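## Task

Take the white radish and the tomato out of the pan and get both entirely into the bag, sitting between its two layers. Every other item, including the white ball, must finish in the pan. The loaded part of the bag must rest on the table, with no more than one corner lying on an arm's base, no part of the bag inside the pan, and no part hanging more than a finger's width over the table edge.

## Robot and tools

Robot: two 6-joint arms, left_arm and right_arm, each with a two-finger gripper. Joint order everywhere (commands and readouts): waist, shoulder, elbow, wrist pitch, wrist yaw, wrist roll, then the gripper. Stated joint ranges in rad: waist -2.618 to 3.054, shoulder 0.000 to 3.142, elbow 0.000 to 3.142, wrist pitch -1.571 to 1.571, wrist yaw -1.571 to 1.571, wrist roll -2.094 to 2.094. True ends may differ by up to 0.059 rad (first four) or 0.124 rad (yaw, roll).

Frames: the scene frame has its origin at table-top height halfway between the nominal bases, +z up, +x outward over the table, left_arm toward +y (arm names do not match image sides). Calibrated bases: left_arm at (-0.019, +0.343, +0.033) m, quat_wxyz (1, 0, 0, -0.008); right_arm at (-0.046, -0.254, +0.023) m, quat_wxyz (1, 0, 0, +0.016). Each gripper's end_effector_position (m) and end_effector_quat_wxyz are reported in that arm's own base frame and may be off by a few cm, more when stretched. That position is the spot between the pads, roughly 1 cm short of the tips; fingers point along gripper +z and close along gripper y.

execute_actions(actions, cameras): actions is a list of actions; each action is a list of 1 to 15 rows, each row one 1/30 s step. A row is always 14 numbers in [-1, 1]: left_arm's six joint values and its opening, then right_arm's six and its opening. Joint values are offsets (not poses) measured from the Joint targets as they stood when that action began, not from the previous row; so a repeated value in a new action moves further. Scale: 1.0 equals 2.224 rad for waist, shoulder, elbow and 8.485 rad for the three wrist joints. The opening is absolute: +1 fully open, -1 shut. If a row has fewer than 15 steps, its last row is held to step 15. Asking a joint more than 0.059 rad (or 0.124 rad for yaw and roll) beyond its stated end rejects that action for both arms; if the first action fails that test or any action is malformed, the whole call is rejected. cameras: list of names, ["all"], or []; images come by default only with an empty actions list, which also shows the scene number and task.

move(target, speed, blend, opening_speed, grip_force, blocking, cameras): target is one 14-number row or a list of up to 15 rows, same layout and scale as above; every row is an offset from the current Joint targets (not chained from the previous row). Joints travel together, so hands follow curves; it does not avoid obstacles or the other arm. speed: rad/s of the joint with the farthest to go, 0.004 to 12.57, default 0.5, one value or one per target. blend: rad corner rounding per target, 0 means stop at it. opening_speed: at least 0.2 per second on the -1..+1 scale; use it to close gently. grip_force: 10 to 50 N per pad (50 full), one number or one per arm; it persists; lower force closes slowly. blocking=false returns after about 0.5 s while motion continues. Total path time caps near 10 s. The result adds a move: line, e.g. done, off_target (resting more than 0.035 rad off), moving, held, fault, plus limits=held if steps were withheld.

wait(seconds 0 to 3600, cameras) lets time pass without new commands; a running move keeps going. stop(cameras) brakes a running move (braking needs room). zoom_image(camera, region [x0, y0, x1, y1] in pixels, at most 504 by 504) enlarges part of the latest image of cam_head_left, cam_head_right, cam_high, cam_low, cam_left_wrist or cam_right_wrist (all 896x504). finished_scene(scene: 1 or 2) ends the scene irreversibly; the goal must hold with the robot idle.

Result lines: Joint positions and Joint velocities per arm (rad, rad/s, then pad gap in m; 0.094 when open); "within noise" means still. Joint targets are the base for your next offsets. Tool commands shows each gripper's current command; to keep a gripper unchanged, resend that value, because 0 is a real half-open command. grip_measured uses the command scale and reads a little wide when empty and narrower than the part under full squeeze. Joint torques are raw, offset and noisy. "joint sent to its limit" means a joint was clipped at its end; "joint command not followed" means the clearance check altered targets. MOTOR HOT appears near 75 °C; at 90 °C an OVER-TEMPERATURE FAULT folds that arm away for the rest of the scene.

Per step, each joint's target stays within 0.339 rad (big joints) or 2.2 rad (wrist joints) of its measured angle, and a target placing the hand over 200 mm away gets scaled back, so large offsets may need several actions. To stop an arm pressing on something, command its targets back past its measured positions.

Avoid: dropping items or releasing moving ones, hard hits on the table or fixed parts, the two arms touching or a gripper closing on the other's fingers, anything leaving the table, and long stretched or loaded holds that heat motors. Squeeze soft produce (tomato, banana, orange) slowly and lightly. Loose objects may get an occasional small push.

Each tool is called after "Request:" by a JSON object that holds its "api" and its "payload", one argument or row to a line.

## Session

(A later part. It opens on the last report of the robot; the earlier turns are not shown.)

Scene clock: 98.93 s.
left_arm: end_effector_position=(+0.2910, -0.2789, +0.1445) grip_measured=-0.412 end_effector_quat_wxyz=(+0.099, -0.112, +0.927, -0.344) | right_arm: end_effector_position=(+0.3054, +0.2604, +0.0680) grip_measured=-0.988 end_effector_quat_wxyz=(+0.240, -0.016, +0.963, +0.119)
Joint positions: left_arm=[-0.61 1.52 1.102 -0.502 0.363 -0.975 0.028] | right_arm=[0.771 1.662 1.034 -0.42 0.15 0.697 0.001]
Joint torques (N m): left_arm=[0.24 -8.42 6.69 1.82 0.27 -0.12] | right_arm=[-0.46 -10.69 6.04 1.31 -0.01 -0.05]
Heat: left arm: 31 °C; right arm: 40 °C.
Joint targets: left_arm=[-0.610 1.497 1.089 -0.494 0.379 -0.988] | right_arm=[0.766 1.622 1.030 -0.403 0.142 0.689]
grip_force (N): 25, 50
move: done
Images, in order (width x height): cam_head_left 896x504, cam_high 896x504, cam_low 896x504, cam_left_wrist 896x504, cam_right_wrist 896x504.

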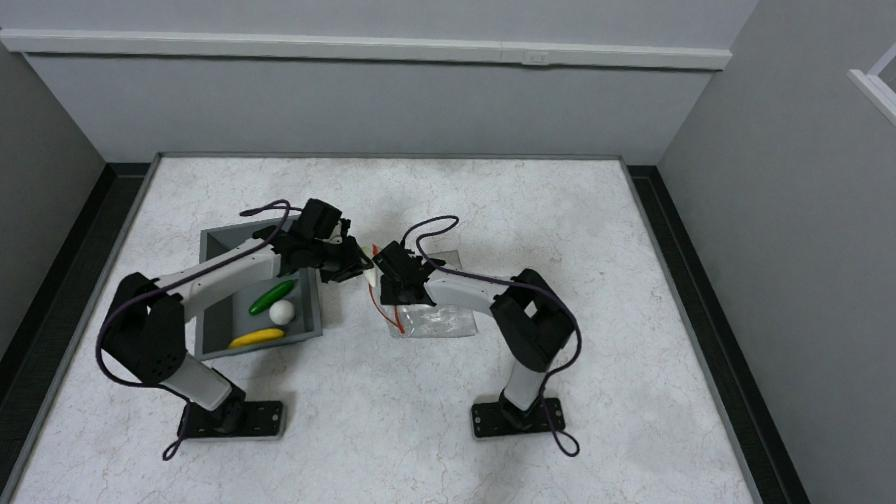

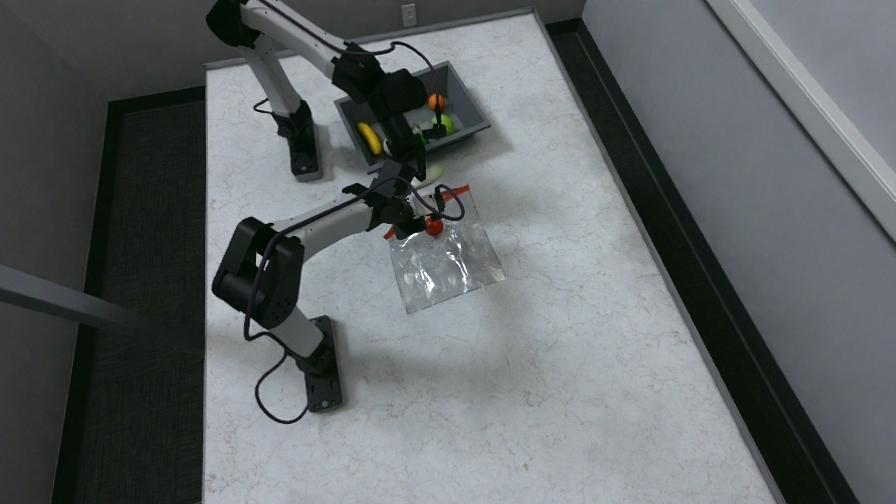

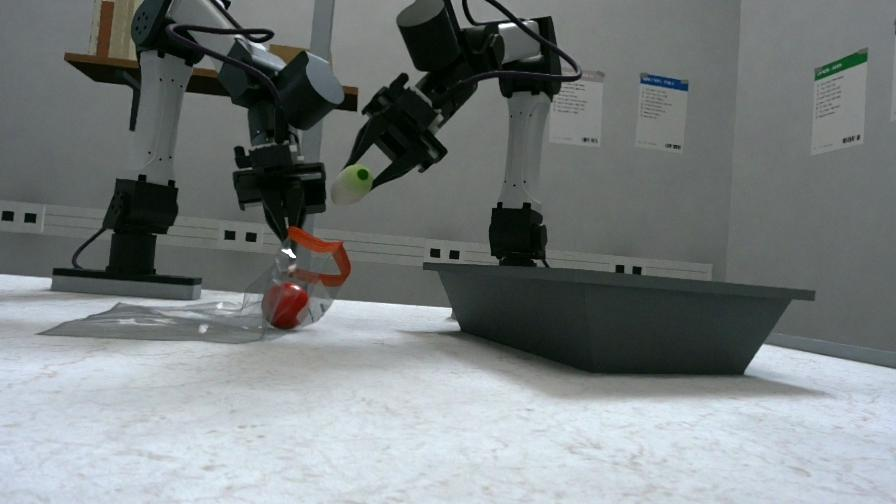

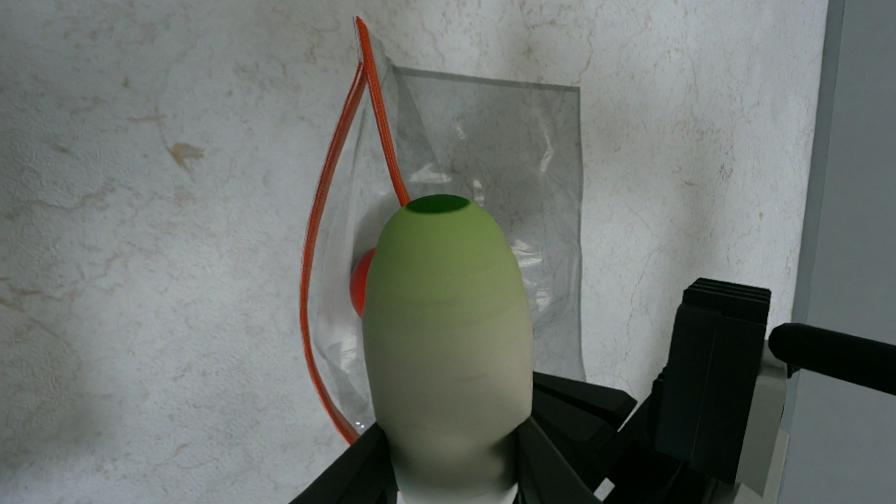

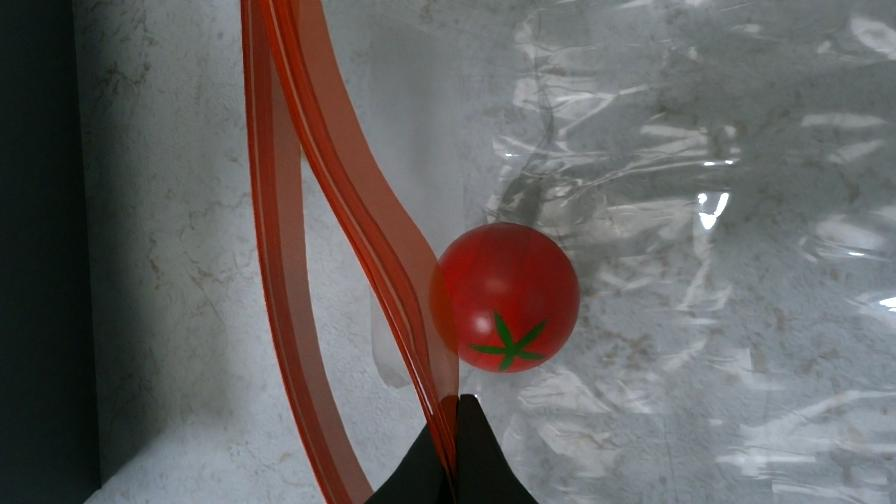

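Request:
{"api": "move", "payload": {
  "target": [
    [-0.0427,0.0769,-0.0315,0.0276,-0.0095,-0.0094,-0.42,0,0,0,0,0,0,-1],
    [-0.0427,0.1147,-0.0787,0.0497,-0.0095,-0.0094,-0.42,0,0,0,0,0,0,-1]
  ],
  "speed": 0.35,
  "blend": [0.02,0],
  "cameras": ["cam_low","cam_head_left","cam_left_wrist","cam_right_wrist","cam_high"]
}}

Request:
{"api": "zoom_image", "payload": {
  "camera": "cam_low",
  "region": [160, 160, 440, 360]
}}

Request:
{"api": "zoom_image", "payload": {
  "camera": "cam_head_left",
  "region": [330, 220, 480, 350]
}}

Scene clock: 102.23 s.
left_arm: end_effector_position=(+0.2910, -0.3145, +0.0494) grip_measured=-0.412 end_effector_quat_wxyz=(+0.095, -0.115, +0.926, -0.346) | right_arm: end_effector_position=(+0.3053, +0.2598, +0.0675) grip_measured=-0.988 end_effector_quat_wxyz=(+0.239, -0.016, +0.964, +0.118)
Joint positions: left_arm=[-0.698 1.738 0.922 -0.081 0.315 -1.056 0.028] | right_arm=[0.77 1.662 1.033 -0.42 0.15 0.697 0.001]
Joint torques (N m): left_arm=[-0.34 -6.74 6.26 1.89 -0.06 -0.12] | right_arm=[-0.39 -10.65 6.19 1.31 0 -0.05]
Heat: left arm: 31 °C; right arm: 40 °C.
Joint targets: left_arm=[-0.705 1.752 0.914 -0.072 0.299 -1.068] | right_arm=[0.766 1.622 1.030 -0.403 0.142 0.689]
grip_force (N): 25, 50
move: done
Images, in order (width x height): cam_head_left 896x504, cam_high 896x504, cam_low 896x504, cam_left_wrist 896x504, cam_right_wrist 896x504.

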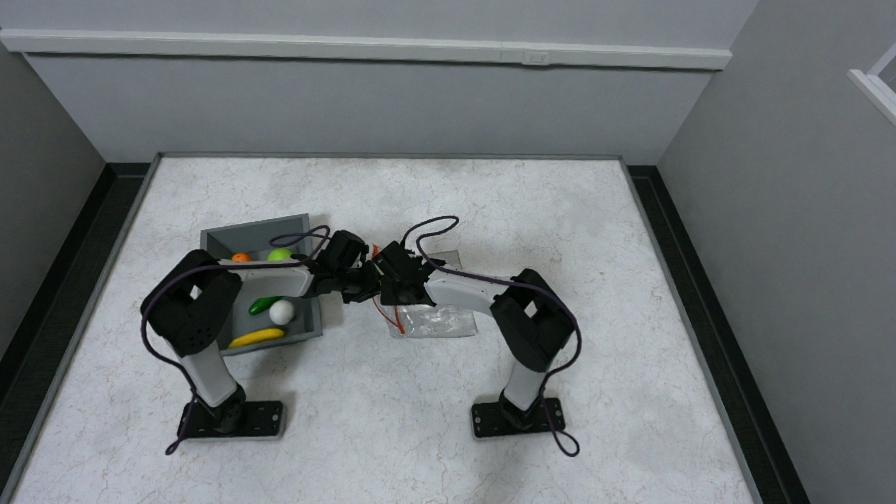

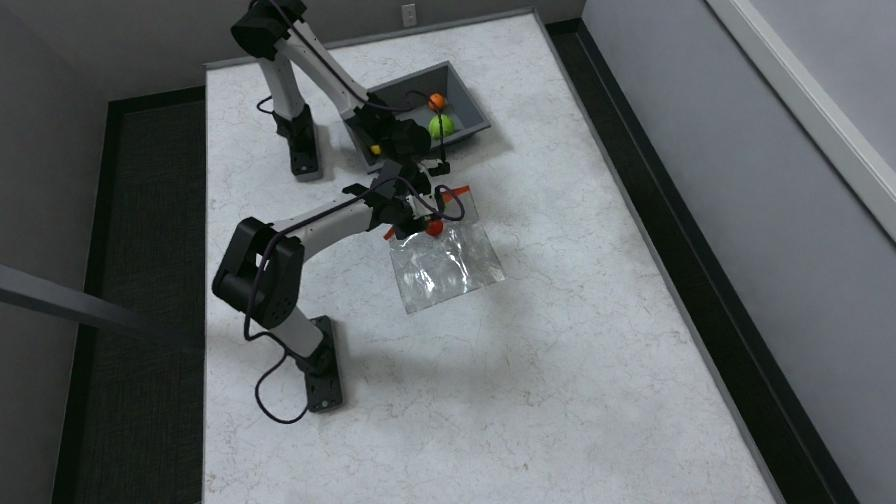

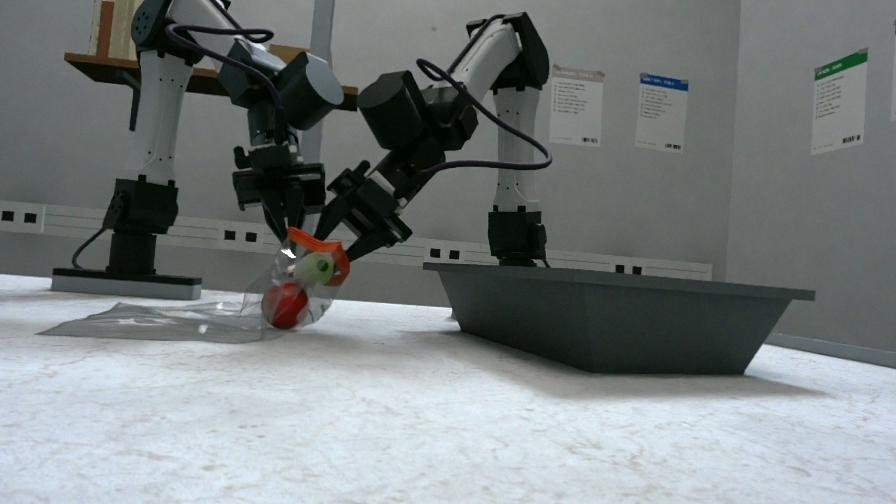

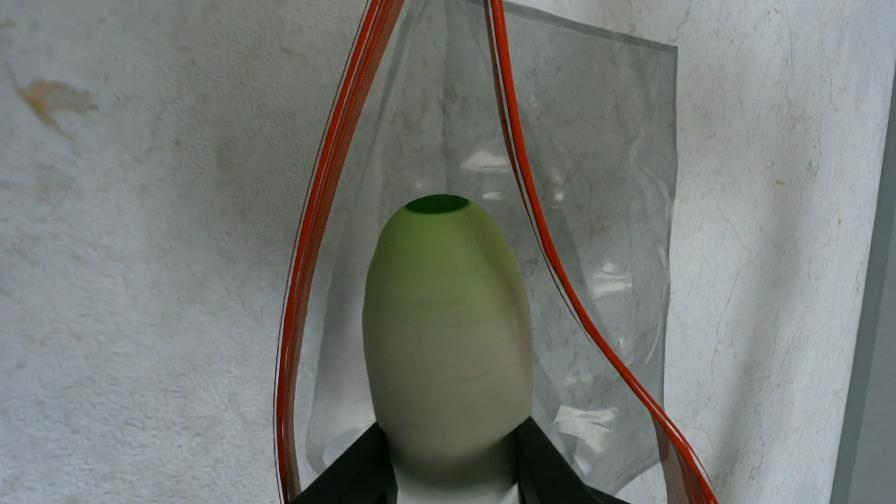

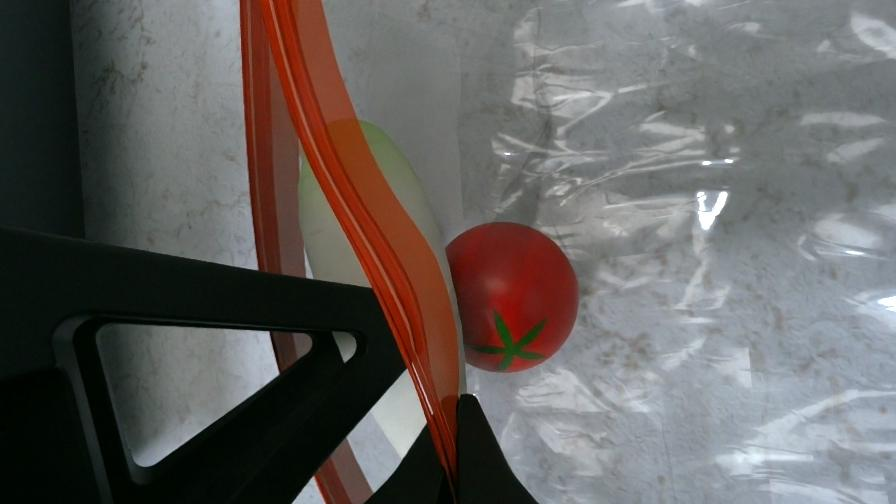

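Scaled by 1.800 from the camera's image (finer frame: 1280x720).

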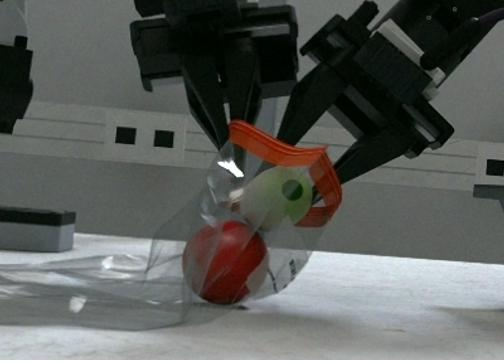

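Scaled by 3.360 from the camera's image (finer frame: 1280x720).

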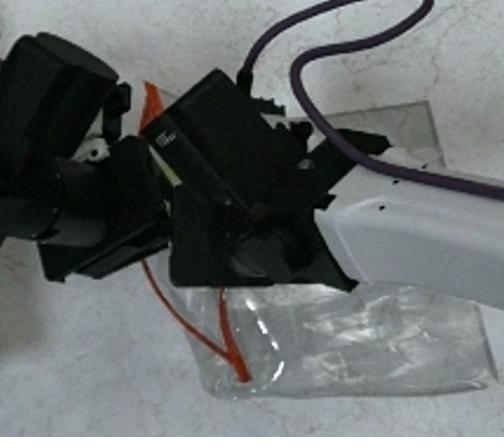

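Request:
{"api": "move", "payload": {
  "target": [
    [0.0013,0.0409,-0.0324,0.0191,-0.0004,0,-0.42,0,0,0,0,0,0,-1],
    [0.0013,0.0409,-0.0324,0.0191,-0.0004,0,-0.08,0,0,0,0,0,0,-1]
  ],
  "speed": 0.25,
  "opening_speed": 0.4,
  "cameras": ["cam_low","cam_left_wrist","cam_right_wrist","cam_head_left"]
}}

Request:
{"api": "zoom_image", "payload": {
  "camera": "cam_low",
  "region": [160, 160, 440, 360]
}}

Scene clock: 105.10 s.
left_arm: end_effector_position=(+0.2961, -0.3181, +0.0192) grip_measured=-0.082 end_effector_quat_wxyz=(+0.109, -0.113, +0.920, -0.360) | right_arm: end_effector_position=(+0.3053, +0.2598, +0.0675) grip_measured=-0.988 end_effector_quat_wxyz=(+0.239, -0.016, +0.964, +0.118)
Joint positions: left_arm=[-0.698 1.826 0.851 0.121 0.312 -1.059 0.043] | right_arm=[0.77 1.662 1.033 -0.42 0.15 0.697 0.001]
Joint torques (N m): left_arm=[-0.09 -6.83 5.74 1.51 -0.07 -0.1] | right_arm=[-0.38 -10.67 6.17 1.32 0 -0.05]
Heat: left arm: 31 °C; right arm: 40 °C.
Joint targets: left_arm=[-0.702 1.843 0.842 0.090 0.295 -1.068] | right_arm=[0.766 1.622 1.030 -0.403 0.142 0.689]
grip_force (N): 25, 50
move: done; target 2's new numbers were sent with left_arm's wrist pitch 0.079 rad from that target
Images, in order (width x height): cam_head_left 896x504, cam_low 896x504, cam_left_wrist 896x504, cam_right_wrist 896x504.

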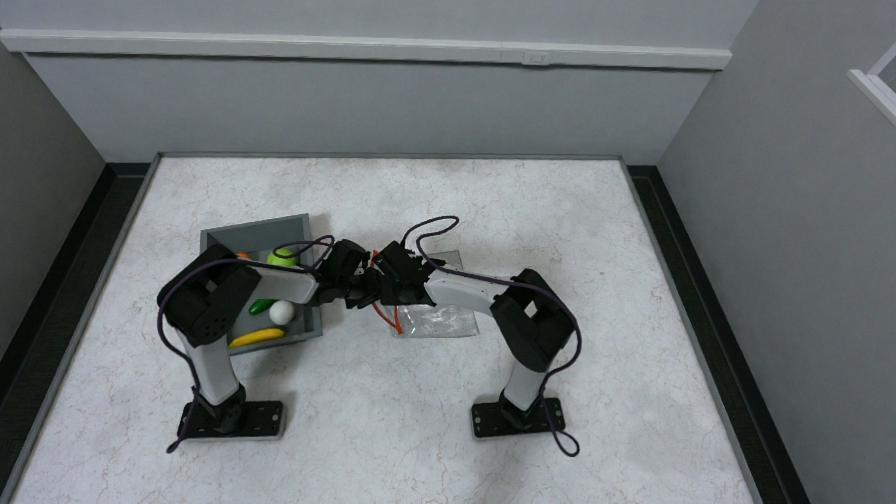

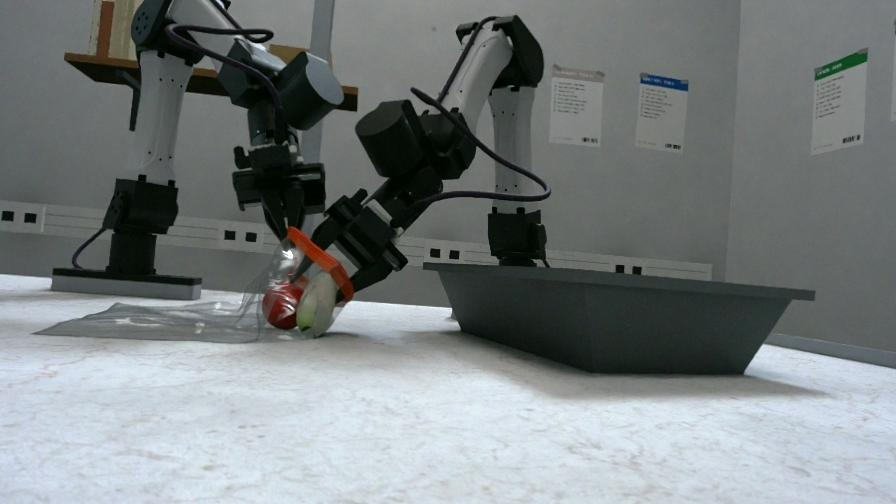

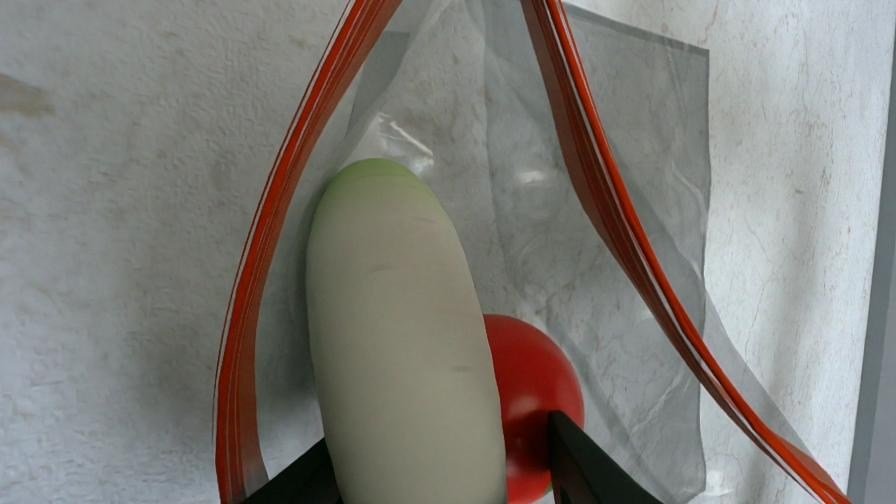

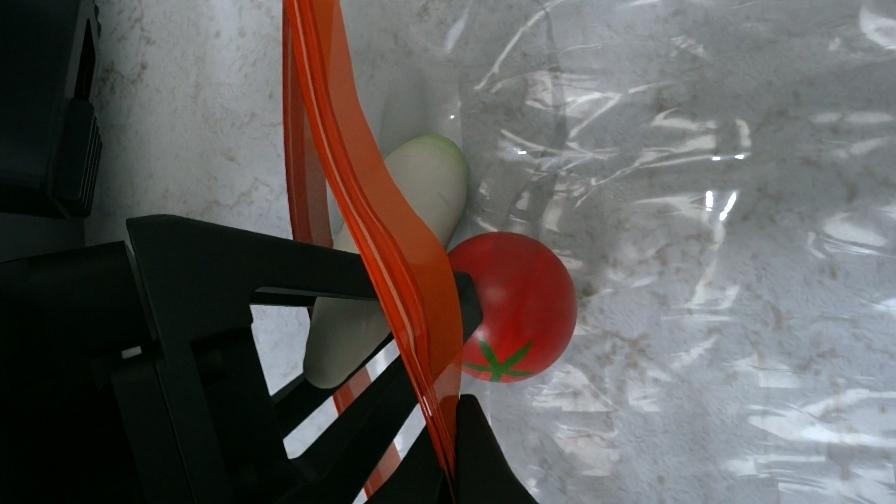

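Scaled by 1.800 from the camera's image (finer frame: 1280x720).

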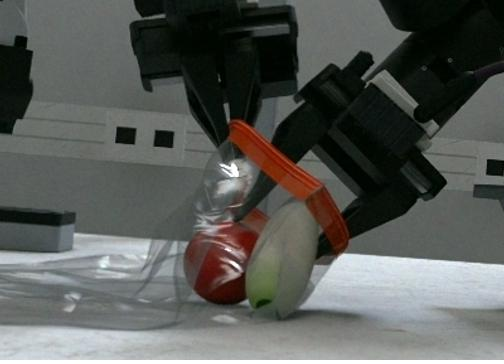

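Request:
{"api": "move", "payload": {
  "target": [0.0481,-0.1632,-0.0058,-0.0422,0.0103,0.0127,-0.08,0,0,0,0,0,0,-1],
  "speed": 0.35,
  "cameras": ["cam_low","cam_left_wrist","cam_right_wrist","cam_head_left","cam_high"]
}}

Request:
{"api": "zoom_image", "payload": {
  "camera": "cam_low",
  "region": [160, 160, 440, 360]
}}

Request:
{"api": "zoom_image", "payload": {
  "camera": "cam_head_left",
  "region": [330, 220, 480, 350]
}}

Scene clock: 107.50 s.
left_arm: end_effector_position=(+0.2758, -0.2646, +0.0896) grip_measured=-0.082 end_effector_quat_wxyz=(+0.104, -0.114, +0.924, -0.349) | right_arm: end_effector_position=(+0.3053, +0.2598, +0.0675) grip_measured=-0.988 end_effector_quat_wxyz=(+0.239, -0.016, +0.964, +0.118)
Joint positions: left_arm=[-0.6 1.495 0.842 -0.252 0.368 -0.973 0.043] | right_arm=[0.77 1.662 1.033 -0.42 0.15 0.697 0.001]
Joint torques (N m): left_arm=[0.65 -7.24 6.31 1.6 0.26 0.11] | right_arm=[-0.39 -10.63 6.19 1.32 0 -0.05]
Heat: left arm: 31 °C; right arm: 40 °C.
Joint targets: left_arm=[-0.595 1.480 0.829 -0.268 0.383 -0.960] | right_arm=[0.766 1.622 1.030 -0.403 0.142 0.689]
grip_force (N): 25, 50
move: done
Images, in order (width x height): cam_head_left 896x504, cam_high 896x504, cam_low 896x504, cam_left_wrist 896x504, cam_right_wrist 896x504.

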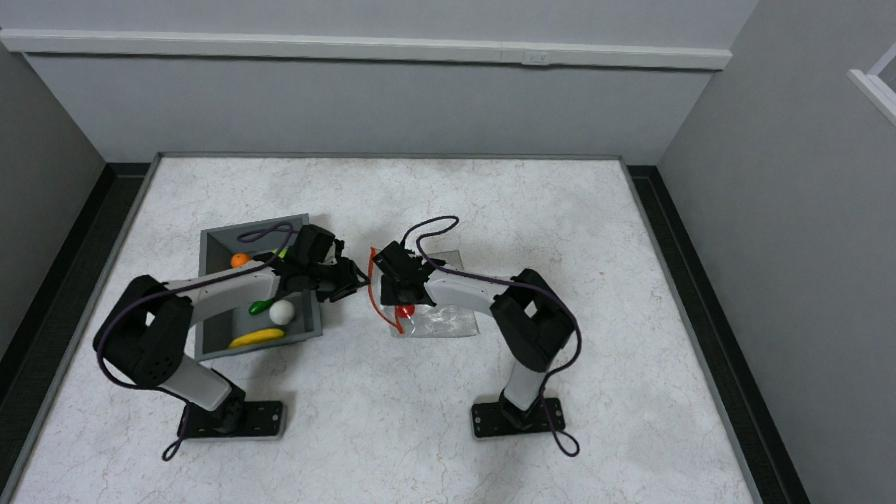

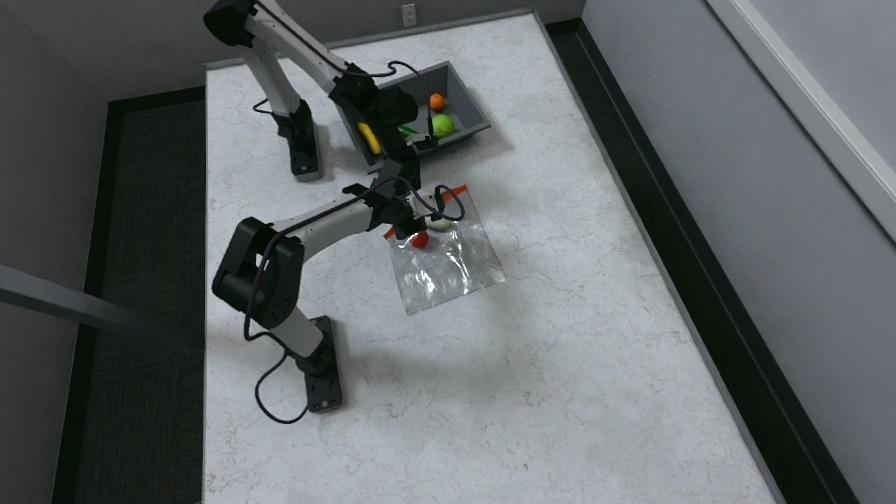

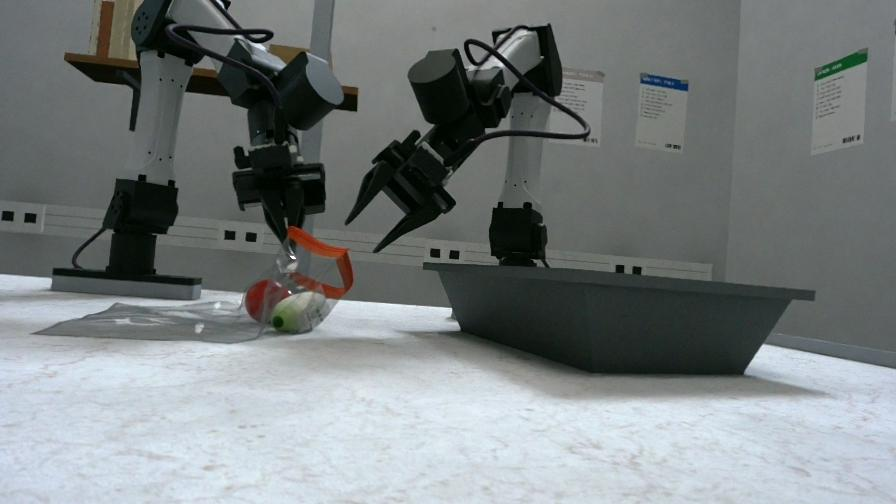

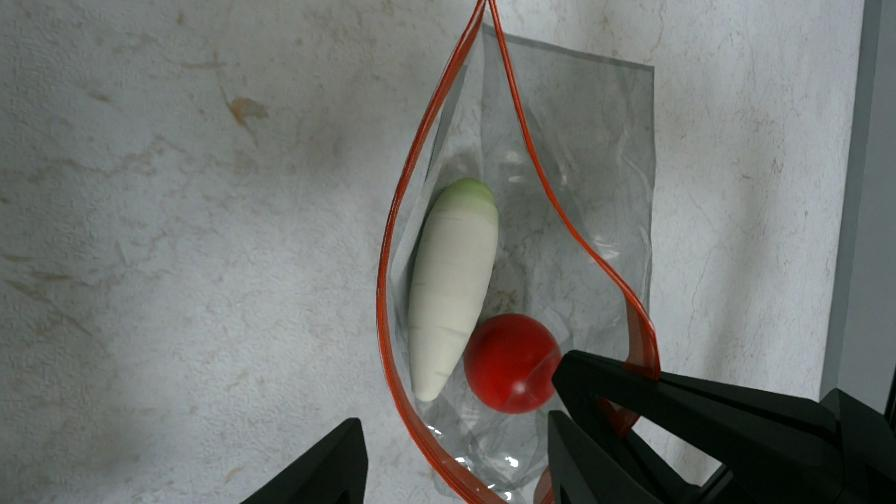

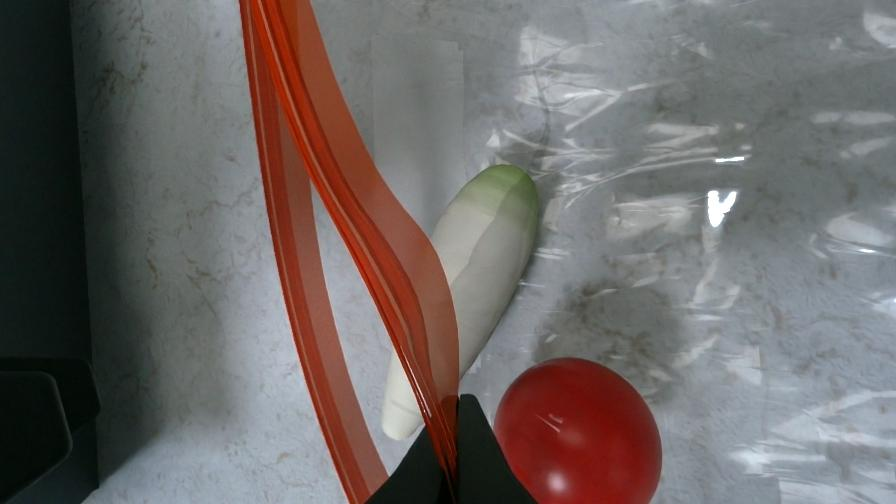

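Scaled by 1.800 from the camera's image (finer frame: 1280x720).

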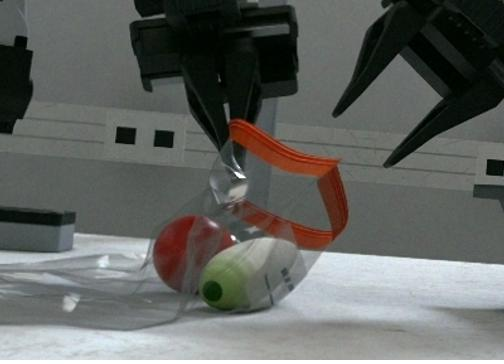

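Scaled by 3.360 from the camera's image (finer frame: 1280x720).

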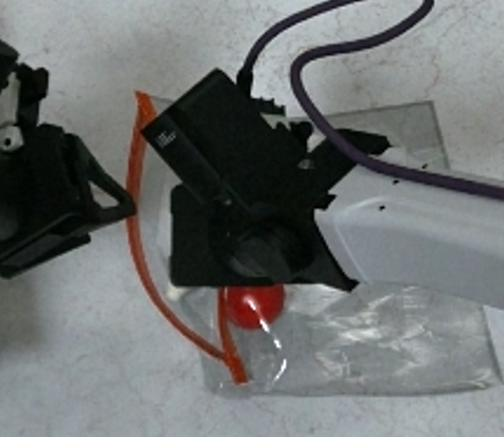

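Request:
{"api": "move", "payload": {
  "target": [
    [0.2248,-0.0585,0.0450,0,0,0,-0.08,0.0355,0.0881,0.0346,0.0094,0.0057,0.0065,-1],
    [0.2248,-0.0585,0.0450,0,0,0,-0.08,0.0355,0.0881,0.0346,0.0094,0.0057,0.0065,-0.45]
  ],
  "speed": 0.5,
  "opening_speed": 0.5,
  "cameras": ["cam_low","cam_left_wrist","cam_right_wrist","cam_head_left","cam_high"]
}}

Request:
{"api": "zoom_image", "payload": {
  "camera": "cam_low",
  "region": [160, 160, 440, 360]
}}

Request:
{"api": "zoom_image", "payload": {
  "camera": "cam_head_left",
  "region": [330, 220, 480, 350]
}}

Scene clock: 111.37 s.
left_arm: end_effector_position=(+0.3831, -0.1010, +0.1630) grip_measured=-0.082 end_effector_quat_wxyz=(+0.265, -0.309, +0.842, -0.353) | right_arm: end_effector_position=(+0.3050, +0.2936, +0.0369) grip_measured=-0.451 end_effector_quat_wxyz=(+0.236, -0.027, +0.965, +0.115)
Joint positions: left_arm=[-0.097 1.366 0.908 -0.256 0.373 -0.972 0.043] | right_arm=[0.839 1.806 1.077 -0.34 0.179 0.738 0.026]
Joint torques (N m): left_arm=[0.4 -6.65 10.22 1.9 0.2 0.11] | right_arm=[0.54 -7.04 9.01 1.27 0.2 0.11]
Heat: left arm: 31 °C; right arm: 40 °C.
Joint targets: left_arm=[-0.095 1.350 0.929 -0.268 0.383 -0.960] | right_arm=[0.845 1.818 1.107 -0.323 0.190 0.744]
grip_force (N): 25, 50
move: done
Images, in order (width x height): cam_head_left 896x504, cam_high 896x504, cam_low 896x504, cam_left_wrist 896x504, cam_right_wrist 896x504.

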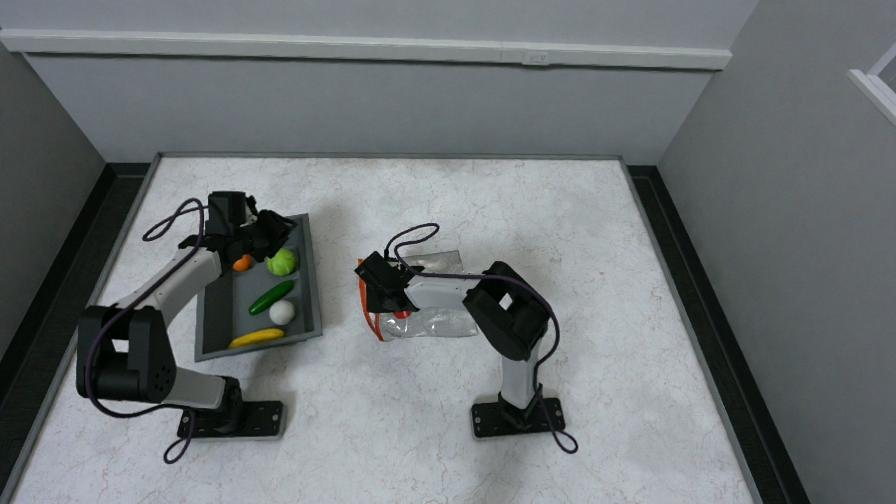

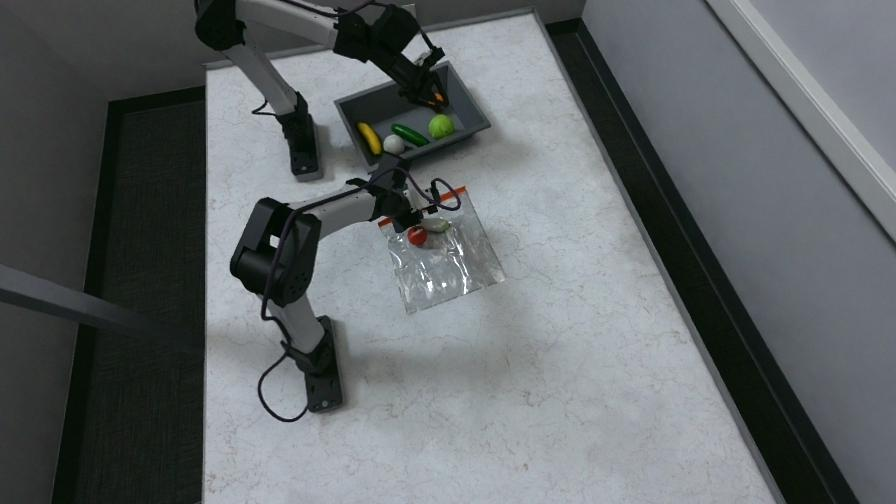

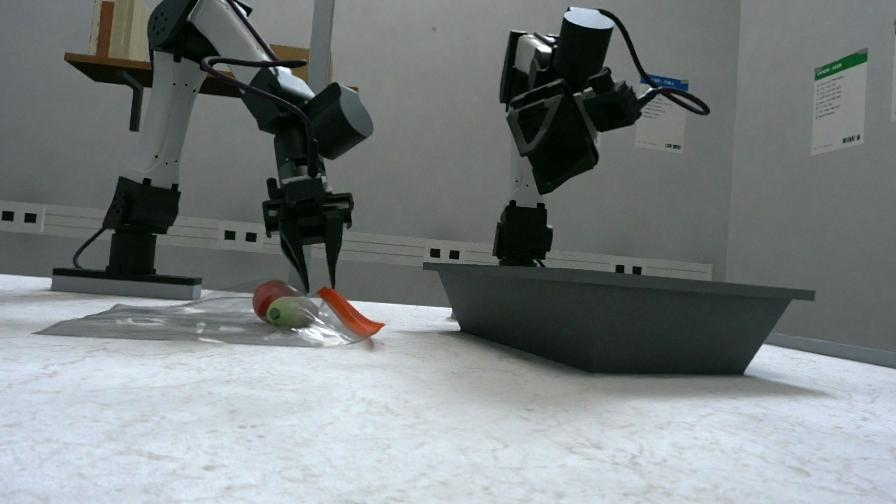

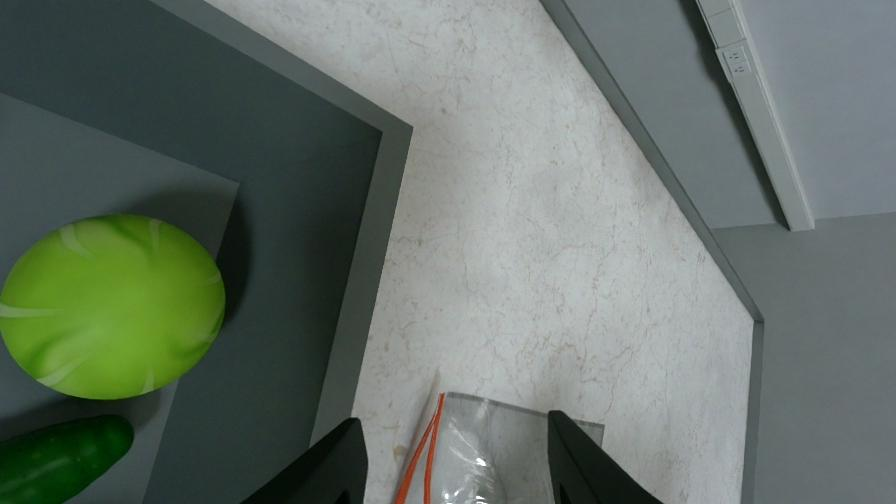

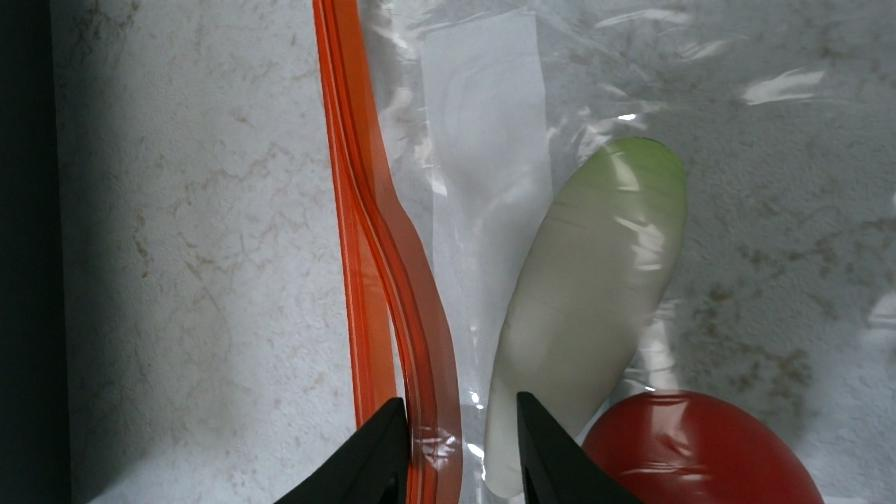

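Scaled by 1.800 from the camera's image (finer frame: 1280x720).

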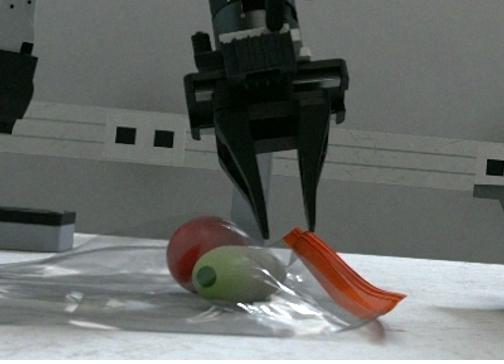

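Scaled by 3.360 from the camera's image (finer frame: 1280x720).

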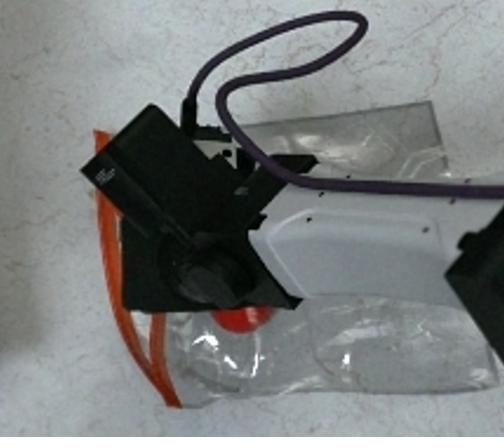

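Request:
{"api": "move", "payload": {
  "target": [
    [0,0,0,0,0,0,-0.08,0.0211,-0.125,0.0103,-0.0326,0.0027,0.0031,-0.45],
    [0,0,0,0,0,0,-0.08,-0.249,-0.16,0.0103,-0.0326,0.0027,0.0031,-0.45]
  ],
  "speed": [0.4,1.0],
  "blend": [0.03,0],
  "cameras": ["cam_low","cam_head_left","cam_high"]
}}

Request:
{"api": "zoom_image", "payload": {
  "camera": "cam_low",
  "region": [60, 200, 440, 400]
}}

Request:
{"api": "zoom_image", "payload": {
  "camera": "cam_head_left",
  "region": [190, 200, 490, 370]
}}

Scene clock: 113.60 s.
left_arm: end_effector_position=(+0.3831, -0.1010, +0.1630) grip_measured=-0.082 end_effector_quat_wxyz=(+0.265, -0.309, +0.842, -0.353) | right_arm: end_effector_position=(+0.3770, +0.0756, +0.1338) grip_measured=-0.451 end_effector_quat_wxyz=(+0.295, +0.252, +0.920, +0.056)
Joint positions: left_arm=[-0.097 1.366 0.908 -0.256 0.373 -0.972 0.043] | right_arm=[0.292 1.496 1.103 -0.6 0.209 0.765 0.026]
Joint torques (N m): left_arm=[0.38 -6.65 10.33 1.9 0.2 0.11] | right_arm=[0.08 -8.91 9.44 1.23 0.13 0.1]
Heat: left arm: 32 °C; right arm: 41 °C.
Joint targets: left_arm=[-0.095 1.350 0.929 -0.268 0.383 -0.960] | right_arm=[0.291 1.463 1.130 -0.600 0.213 0.771]
grip_force (N): 25, 50
move: done
Images, in order (width x height): cam_head_left 896x504, cam_high 896x504, cam_low 896x504.

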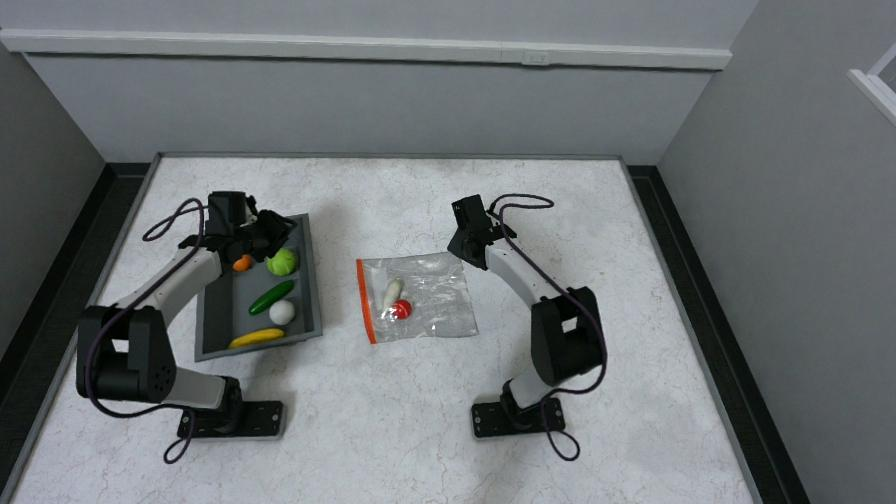

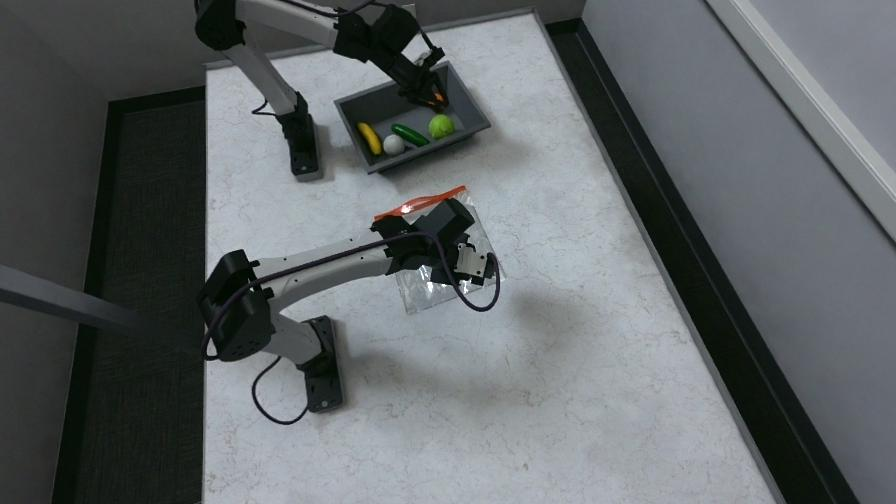

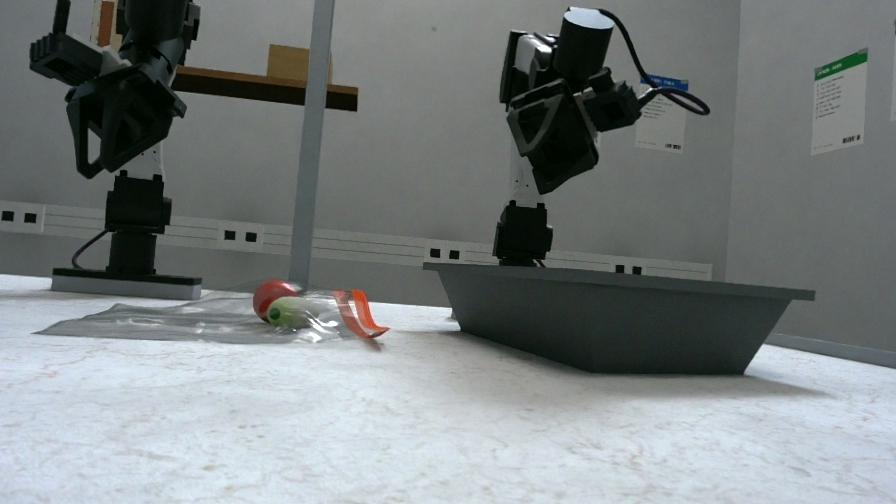

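Scaled by 1.326 from the camera's image (finer frame: 1280x720).

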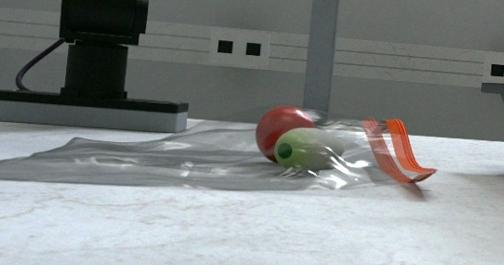

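Scaled by 1.680 from the camera's image (finer frame: 1280x720).

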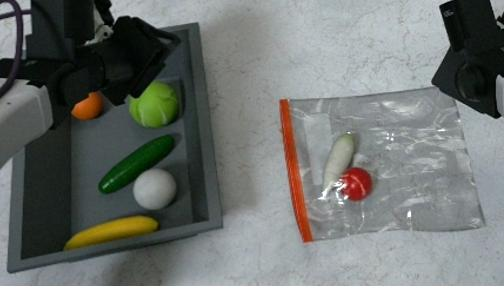

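Scene 1's goal looks achieved: both vegetables are well inside the bag, and the other items are in the pan.

Request:
{"api": "finished_scene", "payload": {
  "scene": 1
}}

The scene is finished: the task was done.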